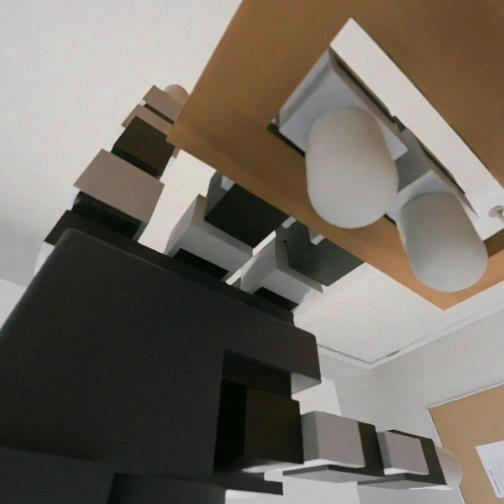

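Call:
move(
  base={"translate_m": -0.78},
  speeds={"translate_m": 0.3},
)

Call:
move(
  base={"rotate_rad": 3.099},
  speeds={"rotate_rad": 0.6},
  cameras=["wrist_camera", "base_camera"],
)

Scene clock: 712.33 s.
move: done
base_odometry: x=-0.005 y=-0.126 heading=-0.365
base_tilt: forward=+0.1 right=+0.3
base_status: done
joint_positions: joint_1_rad=+0.006 joint_2_rad=-0.162 joint_3_rad=+3.127 joint_4_rad=-1.760 joint_5_rad=-0.023 joint_6_rad=+0.013 joint_7_rad=+0.025 hand_index_mcp=-0.472 hand_index_abd=-0.001 hand_index_pip=+0.582 hand_index_dip=-0.691 hand_middle_mcp=-0.477 hand_middle_abd=+0.021 hand_middle_pip=+0.578 hand_middle_dip=-0.695 hand_ring_mcp=+0.744 hand_ring_abd=+0.003 hand_ring_pip=+0.576 hand_ring_dip=+0.696 hand_thumb_cmc=+0.701 hand_thumb_axl=+0.676 hand_thumb_mcp=+0.229 hand_thumb_ipl=+0.166 hand_current_limit=+0.500 hand_speed=-0.600
joint_status: not commanded
hand_state: goal,goal,goal,goal,goal,overload,goal,goal,goal,goal,goal,goal,goal,goal,goal,goal
index_mcp_current_ma: 2
index_abd_current_ma: 0
index_pip_current_ma: 1
index_dip_current_ma: 3
middle_mcp_current_ma: 0
middle_abd_current_ma: 0
middle_pip_current_ma: 0
middle_dip_current_ma: 1
ring_mcp_current_ma: -4
ring_abd_current_ma: 0
ring_pip_current_ma: 0
ring_dip_current_ma: 0
thumb_cmc_current_ma: -3
thumb_axl_current_ma: 0
thumb_mcp_current_ma: 0
thumb_ipl_current_ma: 0
hand_goal_index_mcp: -0.478
hand_goal_index_abd: 0.000
hand_goal_index_pip: 0.576
hand_goal_index_dip: -0.700
hand_goal_middle_mcp: -0.478
hand_goal_middle_abd: 0.000
hand_goal_middle_pip: 0.576
hand_goal_middle_dip: -0.700
hand_goal_ring_mcp: 0.754
hand_goal_ring_abd: 0.000
hand_goal_ring_pip: 0.576
hand_goal_ring_dip: 0.696
hand_goal_thumb_cmc: 0.710
hand_goal_thumb_axl: 0.678
hand_goal_thumb_mcp: 0.230
hand_goal_thumb_ipl: 0.168
motor_effort: joint_1_rad=-1(1) joint_2_rad=-15(19) joint_3_rad=+1(1) joint_4_rad=+21(22) joint_5_rad=+0(0) joint_6_rad=+11(11) joint_7_rad=-1(2)
hand_pose: x=+0.6653 y=+0.0290 z=+0.9988 quat_wxyz=(+0.497, -0.507, +0.500, -0.496) (m; base frame)
hand_target: x=+0.6569 y=+0.0258 z=+1.0116 quat_wxyz=(+0.505, -0.491, +0.523, -0.480) (m; base frame)
hand_status: not commanded
pictures: none

Scene clock: 718.53 s.
move: done
base_odometry: x=-0.005 y=-0.126 heading=+2.734
base_tilt: forward=+0.1 right=+0.3
base_status: done
joint_positions: joint_1_rad=+0.011 joint_2_rad=-0.162 joint_3_rad=+3.127 joint_4_rad=-1.760 joint_5_rad=-0.023 joint_6_rad=+0.013 joint_7_rad=+0.024 hand_index_mcp=-0.471 hand_index_abd=+0.000 hand_index_pip=+0.583 hand_index_dip=-0.689 hand_middle_mcp=-0.474 hand_middle_abd=+0.021 hand_middle_pip=+0.580 hand_middle_dip=-0.695 hand_ring_mcp=+0.744 hand_ring_abd=+0.003 hand_ring_pip=+0.576 hand_ring_dip=+0.696 hand_thumb_cmc=+0.701 hand_thumb_axl=+0.676 hand_thumb_mcp=+0.229 hand_thumb_ipl=+0.166 hand_current_limit=+0.500 hand_speed=-0.600
joint_status: not commanded
hand_state: goal,goal,goal,goal,goal,overload,goal,goal,goal,goal,goal,goal,goal,goal,goal,goal
index_mcp_current_ma: 2
index_abd_current_ma: 0
index_pip_current_ma: 2
index_dip_current_ma: 5
middle_mcp_current_ma: 1
middle_abd_current_ma: 0
middle_pip_current_ma: 1
middle_dip_current_ma: 1
ring_mcp_current_ma: -4
ring_abd_current_ma: 0
ring_pip_current_ma: 0
ring_dip_current_ma: 0
thumb_cmc_current_ma: -3
thumb_axl_current_ma: 0
thumb_mcp_current_ma: 0
thumb_ipl_current_ma: 0
hand_goal_index_mcp: -0.478
hand_goal_index_abd: 0.000
hand_goal_index_pip: 0.576
hand_goal_index_dip: -0.700
hand_goal_middle_mcp: -0.478
hand_goal_middle_abd: 0.000
hand_goal_middle_pip: 0.576
hand_goal_middle_dip: -0.700
hand_goal_ring_mcp: 0.754
hand_goal_ring_abd: 0.000
hand_goal_ring_pip: 0.576
hand_goal_ring_dip: 0.696
hand_goal_thumb_cmc: 0.710
hand_goal_thumb_axl: 0.678
hand_goal_thumb_mcp: 0.230
hand_goal_thumb_ipl: 0.168
motor_effort: joint_1_rad=-1(2) joint_2_rad=-16(17) joint_3_rad=+1(3) joint_4_rad=+21(21) joint_5_rad=+0(1) joint_6_rad=+11(11) joint_7_rad=-1(2)
hand_pose: x=+0.6655 y=+0.0265 z=+0.9988 quat_wxyz=(+0.496, -0.505, +0.502, -0.496) (m; base frame)
hand_target: x=+0.6569 y=+0.0258 z=+1.0116 quat_wxyz=(+0.505, -0.491, +0.523, -0.480) (m; base frame)
hand_status: not commanded
pictures: base_camera, wrist_camera
Images, in order (width x height): base_camera 644x364, wrist_camera 504x504.

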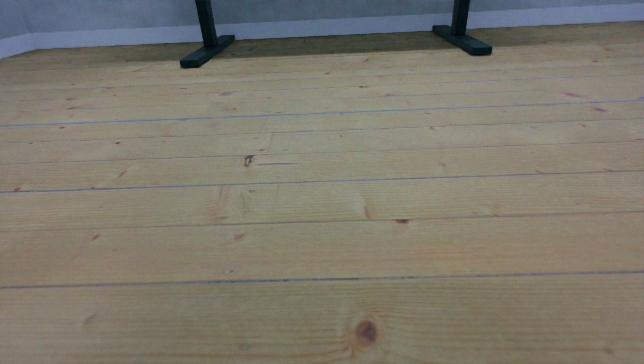

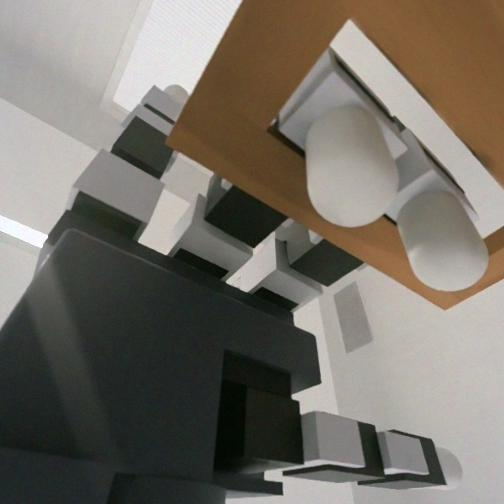

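Call:
move(
  base={"translate_m": 0.95, "strafe_m": 0.192},
  speeds={"translate_m": 0.3},
  cameras=["wrist_camera", "base_camera"],
)

Scene clock: 724.63 s.
move: done
base_odometry: x=-0.954 y=+0.074 heading=+2.735
base_tilt: forward=+0.1 right=+0.3
base_status: done
joint_positions: joint_1_rad=+0.011 joint_2_rad=-0.164 joint_3_rad=+3.127 joint_4_rad=-1.760 joint_5_rad=-0.023 joint_6_rad=+0.012 joint_7_rad=+0.024 hand_index_mcp=-0.472 hand_index_abd=+0.000 hand_index_pip=+0.583 hand_index_dip=-0.689 hand_middle_mcp=-0.475 hand_middle_abd=+0.021 hand_middle_pip=+0.580 hand_middle_dip=-0.695 hand_ring_mcp=+0.744 hand_ring_abd=+0.003 hand_ring_pip=+0.576 hand_ring_dip=+0.696 hand_thumb_cmc=+0.701 hand_thumb_axl=+0.676 hand_thumb_mcp=+0.229 hand_thumb_ipl=+0.166 hand_current_limit=+0.500 hand_speed=-0.600
joint_status: not commanded
hand_state: goal,goal,goal,goal,goal,overload,goal,goal,goal,goal,goal,goal,goal,goal,goal,goal
index_mcp_current_ma: 2
index_abd_current_ma: 0
index_pip_current_ma: 2
index_dip_current_ma: 5
middle_mcp_current_ma: 0
middle_abd_current_ma: 0
middle_pip_current_ma: 1
middle_dip_current_ma: 1
ring_mcp_current_ma: -4
ring_abd_current_ma: 0
ring_pip_current_ma: 0
ring_dip_current_ma: 0
thumb_cmc_current_ma: -3
thumb_axl_current_ma: 0
thumb_mcp_current_ma: 0
thumb_ipl_current_ma: 0
hand_goal_index_mcp: -0.478
hand_goal_index_abd: 0.000
hand_goal_index_pip: 0.576
hand_goal_index_dip: -0.700
hand_goal_middle_mcp: -0.478
hand_goal_middle_abd: 0.000
hand_goal_middle_pip: 0.576
hand_goal_middle_dip: -0.700
hand_goal_ring_mcp: 0.754
hand_goal_ring_abd: 0.000
hand_goal_ring_pip: 0.576
hand_goal_ring_dip: 0.696
hand_goal_thumb_cmc: 0.710
hand_goal_thumb_axl: 0.678
hand_goal_thumb_mcp: 0.230
hand_goal_thumb_ipl: 0.168
motor_effort: joint_1_rad=-1(1) joint_2_rad=-15(18) joint_3_rad=+1(1) joint_4_rad=+21(21) joint_5_rad=+0(0) joint_6_rad=+11(11) joint_7_rad=-1(2)
hand_pose: x=+0.6648 y=+0.0265 z=+1.0000 quat_wxyz=(+0.497, -0.505, +0.502, -0.497) (m; base frame)
hand_target: x=+0.6569 y=+0.0258 z=+1.0116 quat_wxyz=(+0.505, -0.491, +0.523, -0.480) (m; base frame)
hand_status: not commanded
pictures: base_camera, wrist_camera
Images, in order (width x height): base_camera 644x364, wrist_camera 504x504.

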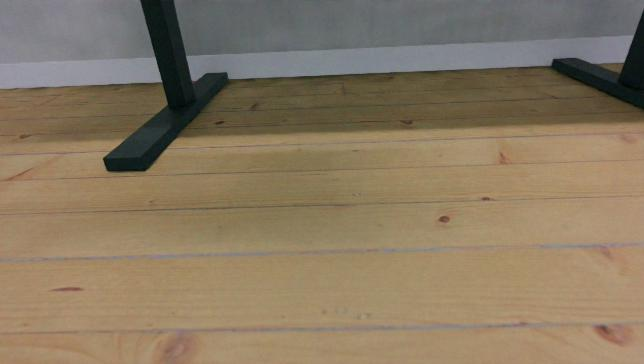

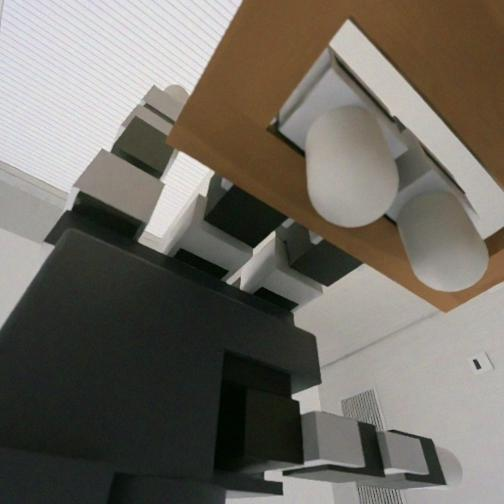

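Call:
move(
  base={"translate_m": 0.355},
  speeds={"translate_m": 0.2},
  cameras=["wrist_camera", "base_camera"],
)

Call:
move(
  joints={"joint_2_rad": -0.08, "joint_4_rad": -1.913, "joint_6_rad": 0.30},
  min_time_s=3,
  cameras=["wrist_camera"],
)

Scene clock: 733.30 s.
move: done
base_odometry: x=-1.280 y=+0.215 heading=+2.735
base_tilt: forward=+0.1 right=+0.3
base_status: done
joint_positions: joint_1_rad=+0.011 joint_2_rad=-0.166 joint_3_rad=+3.127 joint_4_rad=-1.759 joint_5_rad=-0.023 joint_6_rad=+0.011 joint_7_rad=+0.024 hand_index_mcp=-0.470 hand_index_abd=+0.000 hand_index_pip=+0.583 hand_index_dip=-0.689 hand_middle_mcp=-0.476 hand_middle_abd=+0.021 hand_middle_pip=+0.580 hand_middle_dip=-0.695 hand_ring_mcp=+0.744 hand_ring_abd=+0.003 hand_ring_pip=+0.576 hand_ring_dip=+0.696 hand_thumb_cmc=+0.701 hand_thumb_axl=+0.676 hand_thumb_mcp=+0.229 hand_thumb_ipl=+0.166 hand_current_limit=+0.500 hand_speed=-0.600
joint_status: not commanded
hand_state: goal,goal,goal,goal,goal,overload,goal,goal,goal,goal,goal,goal,goal,goal,goal,goal
index_mcp_current_ma: 3
index_abd_current_ma: 0
index_pip_current_ma: 2
index_dip_current_ma: 5
middle_mcp_current_ma: 0
middle_abd_current_ma: 0
middle_pip_current_ma: 1
middle_dip_current_ma: 1
ring_mcp_current_ma: -4
ring_abd_current_ma: 0
ring_pip_current_ma: 0
ring_dip_current_ma: 0
thumb_cmc_current_ma: -3
thumb_axl_current_ma: 0
thumb_mcp_current_ma: 0
thumb_ipl_current_ma: 0
hand_goal_index_mcp: -0.478
hand_goal_index_abd: 0.000
hand_goal_index_pip: 0.576
hand_goal_index_dip: -0.700
hand_goal_middle_mcp: -0.478
hand_goal_middle_abd: 0.000
hand_goal_middle_pip: 0.576
hand_goal_middle_dip: -0.700
hand_goal_ring_mcp: 0.754
hand_goal_ring_abd: 0.000
hand_goal_ring_pip: 0.576
hand_goal_ring_dip: 0.696
hand_goal_thumb_cmc: 0.710
hand_goal_thumb_axl: 0.678
hand_goal_thumb_mcp: 0.230
hand_goal_thumb_ipl: 0.168
motor_effort: joint_1_rad=-1(1) joint_2_rad=-14(18) joint_3_rad=+0(1) joint_4_rad=+21(21) joint_5_rad=+0(0) joint_6_rad=+11(11) joint_7_rad=-1(2)
hand_pose: x=+0.6641 y=+0.0265 z=+1.0012 quat_wxyz=(+0.497, -0.505, +0.501, -0.497) (m; base frame)
hand_target: x=+0.6569 y=+0.0258 z=+1.0116 quat_wxyz=(+0.505, -0.491, +0.523, -0.480) (m; base frame)
hand_status: not commanded
pictures: base_camera, wrist_camera
Images, in order (width x height): base_camera 644x364, wrist_camera 504x504.

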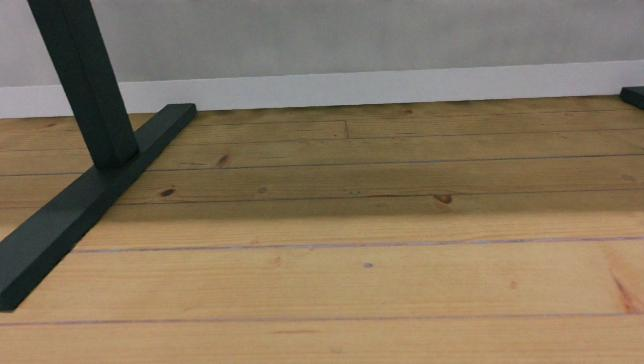

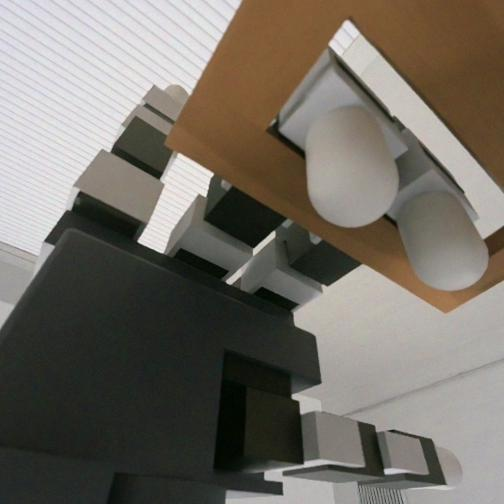

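Scene clock: 736.60 s.
move: done
base_odometry: x=-1.280 y=+0.215 heading=+2.735
base_tilt: forward=+0.1 right=+0.3
base_status: not commanded
joint_positions: joint_1_rad=+0.011 joint_2_rad=-0.086 joint_3_rad=+3.127 joint_4_rad=-1.907 joint_5_rad=-0.023 joint_6_rad=+0.198 joint_7_rad=+0.024 hand_index_mcp=-0.469 hand_index_abd=+0.000 hand_index_pip=+0.583 hand_index_dip=-0.689 hand_middle_mcp=-0.476 hand_middle_abd=+0.021 hand_middle_pip=+0.580 hand_middle_dip=-0.695 hand_ring_mcp=+0.744 hand_ring_abd=+0.003 hand_ring_pip=+0.576 hand_ring_dip=+0.696 hand_thumb_cmc=+0.701 hand_thumb_axl=+0.676 hand_thumb_mcp=+0.229 hand_thumb_ipl=+0.166 hand_current_limit=+0.500 hand_speed=-0.600
joint_status: all done
hand_state: goal,goal,goal,goal,goal,overload,goal,goal,goal,goal,goal,goal,goal,goal,goal,goal
index_mcp_current_ma: 4
index_abd_current_ma: 0
index_pip_current_ma: 2
index_dip_current_ma: 5
middle_mcp_current_ma: 0
middle_abd_current_ma: 0
middle_pip_current_ma: 1
middle_dip_current_ma: 1
ring_mcp_current_ma: -4
ring_abd_current_ma: 0
ring_pip_current_ma: 0
ring_dip_current_ma: 0
thumb_cmc_current_ma: -3
thumb_axl_current_ma: 0
thumb_mcp_current_ma: 0
thumb_ipl_current_ma: 0
hand_goal_index_mcp: -0.478
hand_goal_index_abd: 0.000
hand_goal_index_pip: 0.576
hand_goal_index_dip: -0.700
hand_goal_middle_mcp: -0.478
hand_goal_middle_abd: 0.000
hand_goal_middle_pip: 0.576
hand_goal_middle_dip: -0.700
hand_goal_ring_mcp: 0.754
hand_goal_ring_abd: 0.000
hand_goal_ring_pip: 0.576
hand_goal_ring_dip: 0.696
hand_goal_thumb_cmc: 0.710
hand_goal_thumb_axl: 0.678
hand_goal_thumb_mcp: 0.230
hand_goal_thumb_ipl: 0.168
motor_effort: joint_1_rad=-1(1) joint_2_rad=-16(18) joint_3_rad=+0(1) joint_4_rad=+20(22) joint_5_rad=+0(0) joint_6_rad=+11(12) joint_7_rad=-1(2)
hand_pose: x=+0.6837 y=+0.0249 z=+0.9225 quat_wxyz=(+0.486, -0.513, +0.512, -0.488) (m; base frame)
hand_target: x=+0.6937 y=+0.0208 z=+0.9476 quat_wxyz=(+0.519, -0.471, +0.509, -0.500) (m; base frame)
hand_status: not commanded
pictures: wrist_camera
Images, in order (width x height): wrist_camera 504x504.

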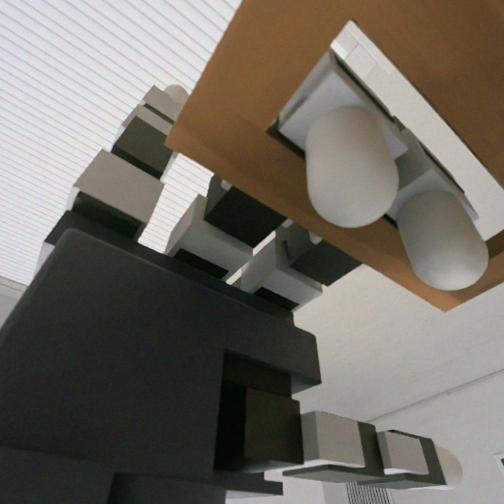

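Call:
move(
  joints={"joint_2_rad": -0.03, "joint_4_rad": -1.925, "joint_6_rad": 0.38},
  min_time_s=1.5,
)

Call:
move(
  joints={"joint_2_rad": 0.01, "joint_4_rad": -1.935, "joint_6_rad": 0.42},
  min_time_s=1.5,
  cameras=["wrist_camera"],
)

Scene clock: 740.07 s.
move: done
base_odometry: x=-1.280 y=+0.215 heading=+2.735
base_tilt: forward=+0.1 right=+0.3
base_status: not commanded
joint_positions: joint_1_rad=+0.011 joint_2_rad=-0.037 joint_3_rad=+3.127 joint_4_rad=-1.919 joint_5_rad=-0.023 joint_6_rad=+0.278 joint_7_rad=+0.024 hand_index_mcp=-0.469 hand_index_abd=+0.000 hand_index_pip=+0.583 hand_index_dip=-0.689 hand_middle_mcp=-0.476 hand_middle_abd=+0.021 hand_middle_pip=+0.580 hand_middle_dip=-0.695 hand_ring_mcp=+0.744 hand_ring_abd=+0.003 hand_ring_pip=+0.576 hand_ring_dip=+0.696 hand_thumb_cmc=+0.701 hand_thumb_axl=+0.676 hand_thumb_mcp=+0.229 hand_thumb_ipl=+0.166 hand_current_limit=+0.500 hand_speed=-0.600
joint_status: all done
hand_state: goal,goal,goal,goal,goal,overload,goal,goal,goal,goal,goal,goal,goal,goal,goal,goal
index_mcp_current_ma: 4
index_abd_current_ma: 0
index_pip_current_ma: 2
index_dip_current_ma: 5
middle_mcp_current_ma: 0
middle_abd_current_ma: 0
middle_pip_current_ma: 1
middle_dip_current_ma: 1
ring_mcp_current_ma: -4
ring_abd_current_ma: 0
ring_pip_current_ma: 0
ring_dip_current_ma: 0
thumb_cmc_current_ma: -3
thumb_axl_current_ma: 0
thumb_mcp_current_ma: 0
thumb_ipl_current_ma: 0
hand_goal_index_mcp: -0.478
hand_goal_index_abd: 0.000
hand_goal_index_pip: 0.576
hand_goal_index_dip: -0.700
hand_goal_middle_mcp: -0.478
hand_goal_middle_abd: 0.000
hand_goal_middle_pip: 0.576
hand_goal_middle_dip: -0.700
hand_goal_ring_mcp: 0.754
hand_goal_ring_abd: 0.000
hand_goal_ring_pip: 0.576
hand_goal_ring_dip: 0.696
hand_goal_thumb_cmc: 0.710
hand_goal_thumb_axl: 0.678
hand_goal_thumb_mcp: 0.230
hand_goal_thumb_ipl: 0.168
motor_effort: joint_1_rad=+0(1) joint_2_rad=-17(20) joint_3_rad=+0(1) joint_4_rad=+20(21) joint_5_rad=+0(0) joint_6_rad=+11(12) joint_7_rad=-1(2)
hand_pose: x=+0.7010 y=+0.0242 z=+0.9115 quat_wxyz=(+0.491, -0.508, +0.508, -0.493) (m; base frame)
hand_target: x=+0.7104 y=+0.0195 z=+0.9355 quat_wxyz=(+0.522, -0.466, +0.505, -0.505) (m; base frame)
hand_status: not commanded
pictures: none

Scene clock: 741.87 s.
move: done
base_odometry: x=-1.280 y=+0.215 heading=+2.735
base_tilt: forward=+0.1 right=+0.3
base_status: not commanded
joint_positions: joint_1_rad=+0.011 joint_2_rad=-0.001 joint_3_rad=+3.127 joint_4_rad=-1.926 joint_5_rad=-0.023 joint_6_rad=+0.321 joint_7_rad=+0.024 hand_index_mcp=-0.473 hand_index_abd=-0.001 hand_index_pip=+0.583 hand_index_dip=-0.689 hand_middle_mcp=-0.473 hand_middle_abd=+0.021 hand_middle_pip=+0.580 hand_middle_dip=-0.694 hand_ring_mcp=+0.744 hand_ring_abd=+0.003 hand_ring_pip=+0.576 hand_ring_dip=+0.696 hand_thumb_cmc=+0.701 hand_thumb_axl=+0.676 hand_thumb_mcp=+0.229 hand_thumb_ipl=+0.166 hand_current_limit=+0.500 hand_speed=-0.600
joint_status: all done
hand_state: goal,goal,goal,goal,goal,overload,goal,goal,goal,goal,goal,goal,goal,goal,goal,goal
index_mcp_current_ma: 1
index_abd_current_ma: 0
index_pip_current_ma: 2
index_dip_current_ma: 4
middle_mcp_current_ma: 1
middle_abd_current_ma: 0
middle_pip_current_ma: 1
middle_dip_current_ma: 1
ring_mcp_current_ma: -4
ring_abd_current_ma: 0
ring_pip_current_ma: 0
ring_dip_current_ma: 0
thumb_cmc_current_ma: -3
thumb_axl_current_ma: 0
thumb_mcp_current_ma: 0
thumb_ipl_current_ma: 0
hand_goal_index_mcp: -0.478
hand_goal_index_abd: 0.000
hand_goal_index_pip: 0.576
hand_goal_index_dip: -0.700
hand_goal_middle_mcp: -0.478
hand_goal_middle_abd: 0.000
hand_goal_middle_pip: 0.576
hand_goal_middle_dip: -0.700
hand_goal_ring_mcp: 0.754
hand_goal_ring_abd: 0.000
hand_goal_ring_pip: 0.576
hand_goal_ring_dip: 0.696
hand_goal_thumb_cmc: 0.710
hand_goal_thumb_axl: 0.678
hand_goal_thumb_mcp: 0.230
hand_goal_thumb_ipl: 0.168
motor_effort: joint_1_rad=-1(1) joint_2_rad=-19(21) joint_3_rad=+1(1) joint_4_rad=+19(21) joint_5_rad=+0(0) joint_6_rad=+10(12) joint_7_rad=-1(2)
hand_pose: x=+0.7117 y=+0.0238 z=+0.8987 quat_wxyz=(+0.490, -0.508, +0.508, -0.493) (m; base frame)
hand_target: x=+0.7212 y=+0.0188 z=+0.9179 quat_wxyz=(+0.520, -0.468, +0.508, -0.503) (m; base frame)
hand_status: not commanded
pictures: wrist_camera
Images, in order (width x height): wrist_camera 504x504.

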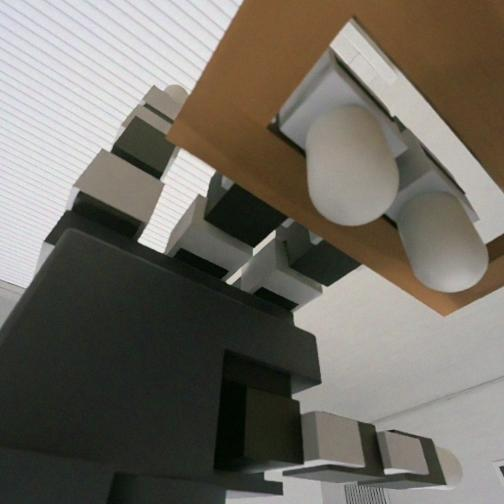

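Call:
move(
  joints={"joint_2_rad": 0.035, "joint_4_rad": -1.945, "joint_6_rad": 0.48},
  min_time_s=1.5,
  cameras=["wrist_camera"],
)

Call:
move(
  joints={"joint_2_rad": 0.055, "joint_4_rad": -1.96, "joint_6_rad": 0.52},
  min_time_s=1.5,
  cameras=["wrist_camera"],
)

Scene clock: 745.33 s.
move: done
base_odometry: x=-1.280 y=+0.215 heading=+2.735
base_tilt: forward=+0.1 right=+0.3
base_status: not commanded
joint_positions: joint_1_rad=+0.011 joint_2_rad=+0.021 joint_3_rad=+3.127 joint_4_rad=-1.934 joint_5_rad=-0.023 joint_6_rad=+0.383 joint_7_rad=+0.024 hand_index_mcp=-0.477 hand_index_abd=-0.001 hand_index_pip=+0.582 hand_index_dip=-0.689 hand_middle_mcp=-0.473 hand_middle_abd=+0.021 hand_middle_pip=+0.580 hand_middle_dip=-0.694 hand_ring_mcp=+0.744 hand_ring_abd=+0.003 hand_ring_pip=+0.576 hand_ring_dip=+0.696 hand_thumb_cmc=+0.701 hand_thumb_axl=+0.676 hand_thumb_mcp=+0.229 hand_thumb_ipl=+0.166 hand_current_limit=+0.500 hand_speed=-0.600
joint_status: all done
hand_state: goal,goal,goal,goal,goal,overload,goal,goal,goal,goal,goal,goal,goal,goal,goal,goal
index_mcp_current_ma: 0
index_abd_current_ma: 0
index_pip_current_ma: 2
index_dip_current_ma: 4
middle_mcp_current_ma: 1
middle_abd_current_ma: 0
middle_pip_current_ma: 1
middle_dip_current_ma: 1
ring_mcp_current_ma: -4
ring_abd_current_ma: 0
ring_pip_current_ma: 0
ring_dip_current_ma: 0
thumb_cmc_current_ma: -3
thumb_axl_current_ma: 0
thumb_mcp_current_ma: 0
thumb_ipl_current_ma: 0
hand_goal_index_mcp: -0.478
hand_goal_index_abd: 0.000
hand_goal_index_pip: 0.576
hand_goal_index_dip: -0.700
hand_goal_middle_mcp: -0.478
hand_goal_middle_abd: 0.000
hand_goal_middle_pip: 0.576
hand_goal_middle_dip: -0.700
hand_goal_ring_mcp: 0.754
hand_goal_ring_abd: 0.000
hand_goal_ring_pip: 0.576
hand_goal_ring_dip: 0.696
hand_goal_thumb_cmc: 0.710
hand_goal_thumb_axl: 0.678
hand_goal_thumb_mcp: 0.230
hand_goal_thumb_ipl: 0.168
motor_effort: joint_1_rad=-1(1) joint_2_rad=-19(20) joint_3_rad=+0(1) joint_4_rad=+19(20) joint_5_rad=+0(0) joint_6_rad=+10(12) joint_7_rad=-1(1)
hand_pose: x=+0.7204 y=+0.0234 z=+0.8993 quat_wxyz=(+0.498, -0.500, +0.501, -0.502) (m; base frame)
hand_target: x=+0.7292 y=+0.0179 z=+0.9151 quat_wxyz=(+0.525, -0.461, +0.502, -0.509) (m; base frame)
hand_status: not commanded
pictures: wrist_camera
Images, in order (width x height): wrist_camera 504x504.

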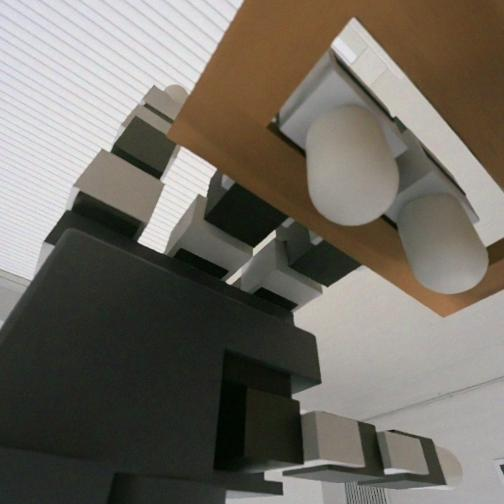

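Scene clock: 747.13 s.
move: done
base_odometry: x=-1.280 y=+0.215 heading=+2.735
base_tilt: forward=+0.1 right=+0.3
base_status: not commanded
joint_positions: joint_1_rad=+0.011 joint_2_rad=+0.034 joint_3_rad=+3.127 joint_4_rad=-1.944 joint_5_rad=-0.023 joint_6_rad=+0.430 joint_7_rad=+0.024 hand_index_mcp=-0.478 hand_index_abd=-0.001 hand_index_pip=+0.580 hand_index_dip=-0.691 hand_middle_mcp=-0.477 hand_middle_abd=+0.021 hand_middle_pip=+0.580 hand_middle_dip=-0.694 hand_ring_mcp=+0.744 hand_ring_abd=+0.003 hand_ring_pip=+0.576 hand_ring_dip=+0.696 hand_thumb_cmc=+0.701 hand_thumb_axl=+0.676 hand_thumb_mcp=+0.229 hand_thumb_ipl=+0.166 hand_current_limit=+0.500 hand_speed=-0.600
joint_status: all done
hand_state: goal,goal,goal,goal,goal,overload,goal,goal,goal,goal,goal,goal,goal,goal,goal,goal
index_mcp_current_ma: 0
index_abd_current_ma: 0
index_pip_current_ma: 1
index_dip_current_ma: 3
middle_mcp_current_ma: 0
middle_abd_current_ma: 0
middle_pip_current_ma: 1
middle_dip_current_ma: 1
ring_mcp_current_ma: -4
ring_abd_current_ma: 0
ring_pip_current_ma: 0
ring_dip_current_ma: 0
thumb_cmc_current_ma: -3
thumb_axl_current_ma: 0
thumb_mcp_current_ma: 0
thumb_ipl_current_ma: 0
hand_goal_index_mcp: -0.478
hand_goal_index_abd: 0.000
hand_goal_index_pip: 0.576
hand_goal_index_dip: -0.700
hand_goal_middle_mcp: -0.478
hand_goal_middle_abd: 0.000
hand_goal_middle_pip: 0.576
hand_goal_middle_dip: -0.700
hand_goal_ring_mcp: 0.754
hand_goal_ring_abd: 0.000
hand_goal_ring_pip: 0.576
hand_goal_ring_dip: 0.696
hand_goal_thumb_cmc: 0.710
hand_goal_thumb_axl: 0.678
hand_goal_thumb_mcp: 0.230
hand_goal_thumb_ipl: 0.168
motor_effort: joint_1_rad=+0(1) joint_2_rad=-19(20) joint_3_rad=+0(1) joint_4_rad=+18(20) joint_5_rad=+0(0) joint_6_rad=+9(11) joint_7_rad=-1(1)
hand_pose: x=+0.7252 y=+0.0230 z=+0.8999 quat_wxyz=(+0.504, -0.493, +0.495, -0.508) (m; base frame)
hand_target: x=+0.7334 y=+0.0173 z=+0.9062 quat_wxyz=(+0.526, -0.460, +0.501, -0.511) (m; base frame)
hand_status: not commanded
pictures: wrist_camera
Images, in order (width x height): wrist_camera 504x504.

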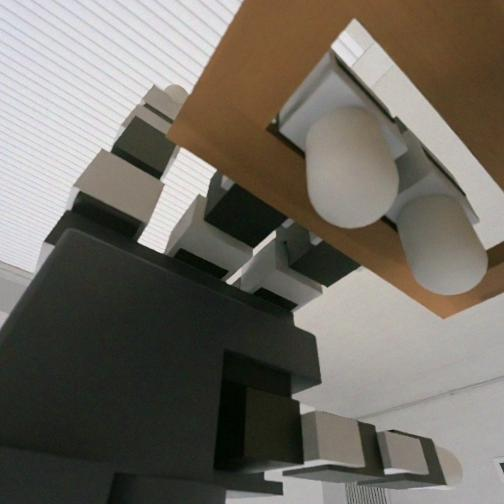

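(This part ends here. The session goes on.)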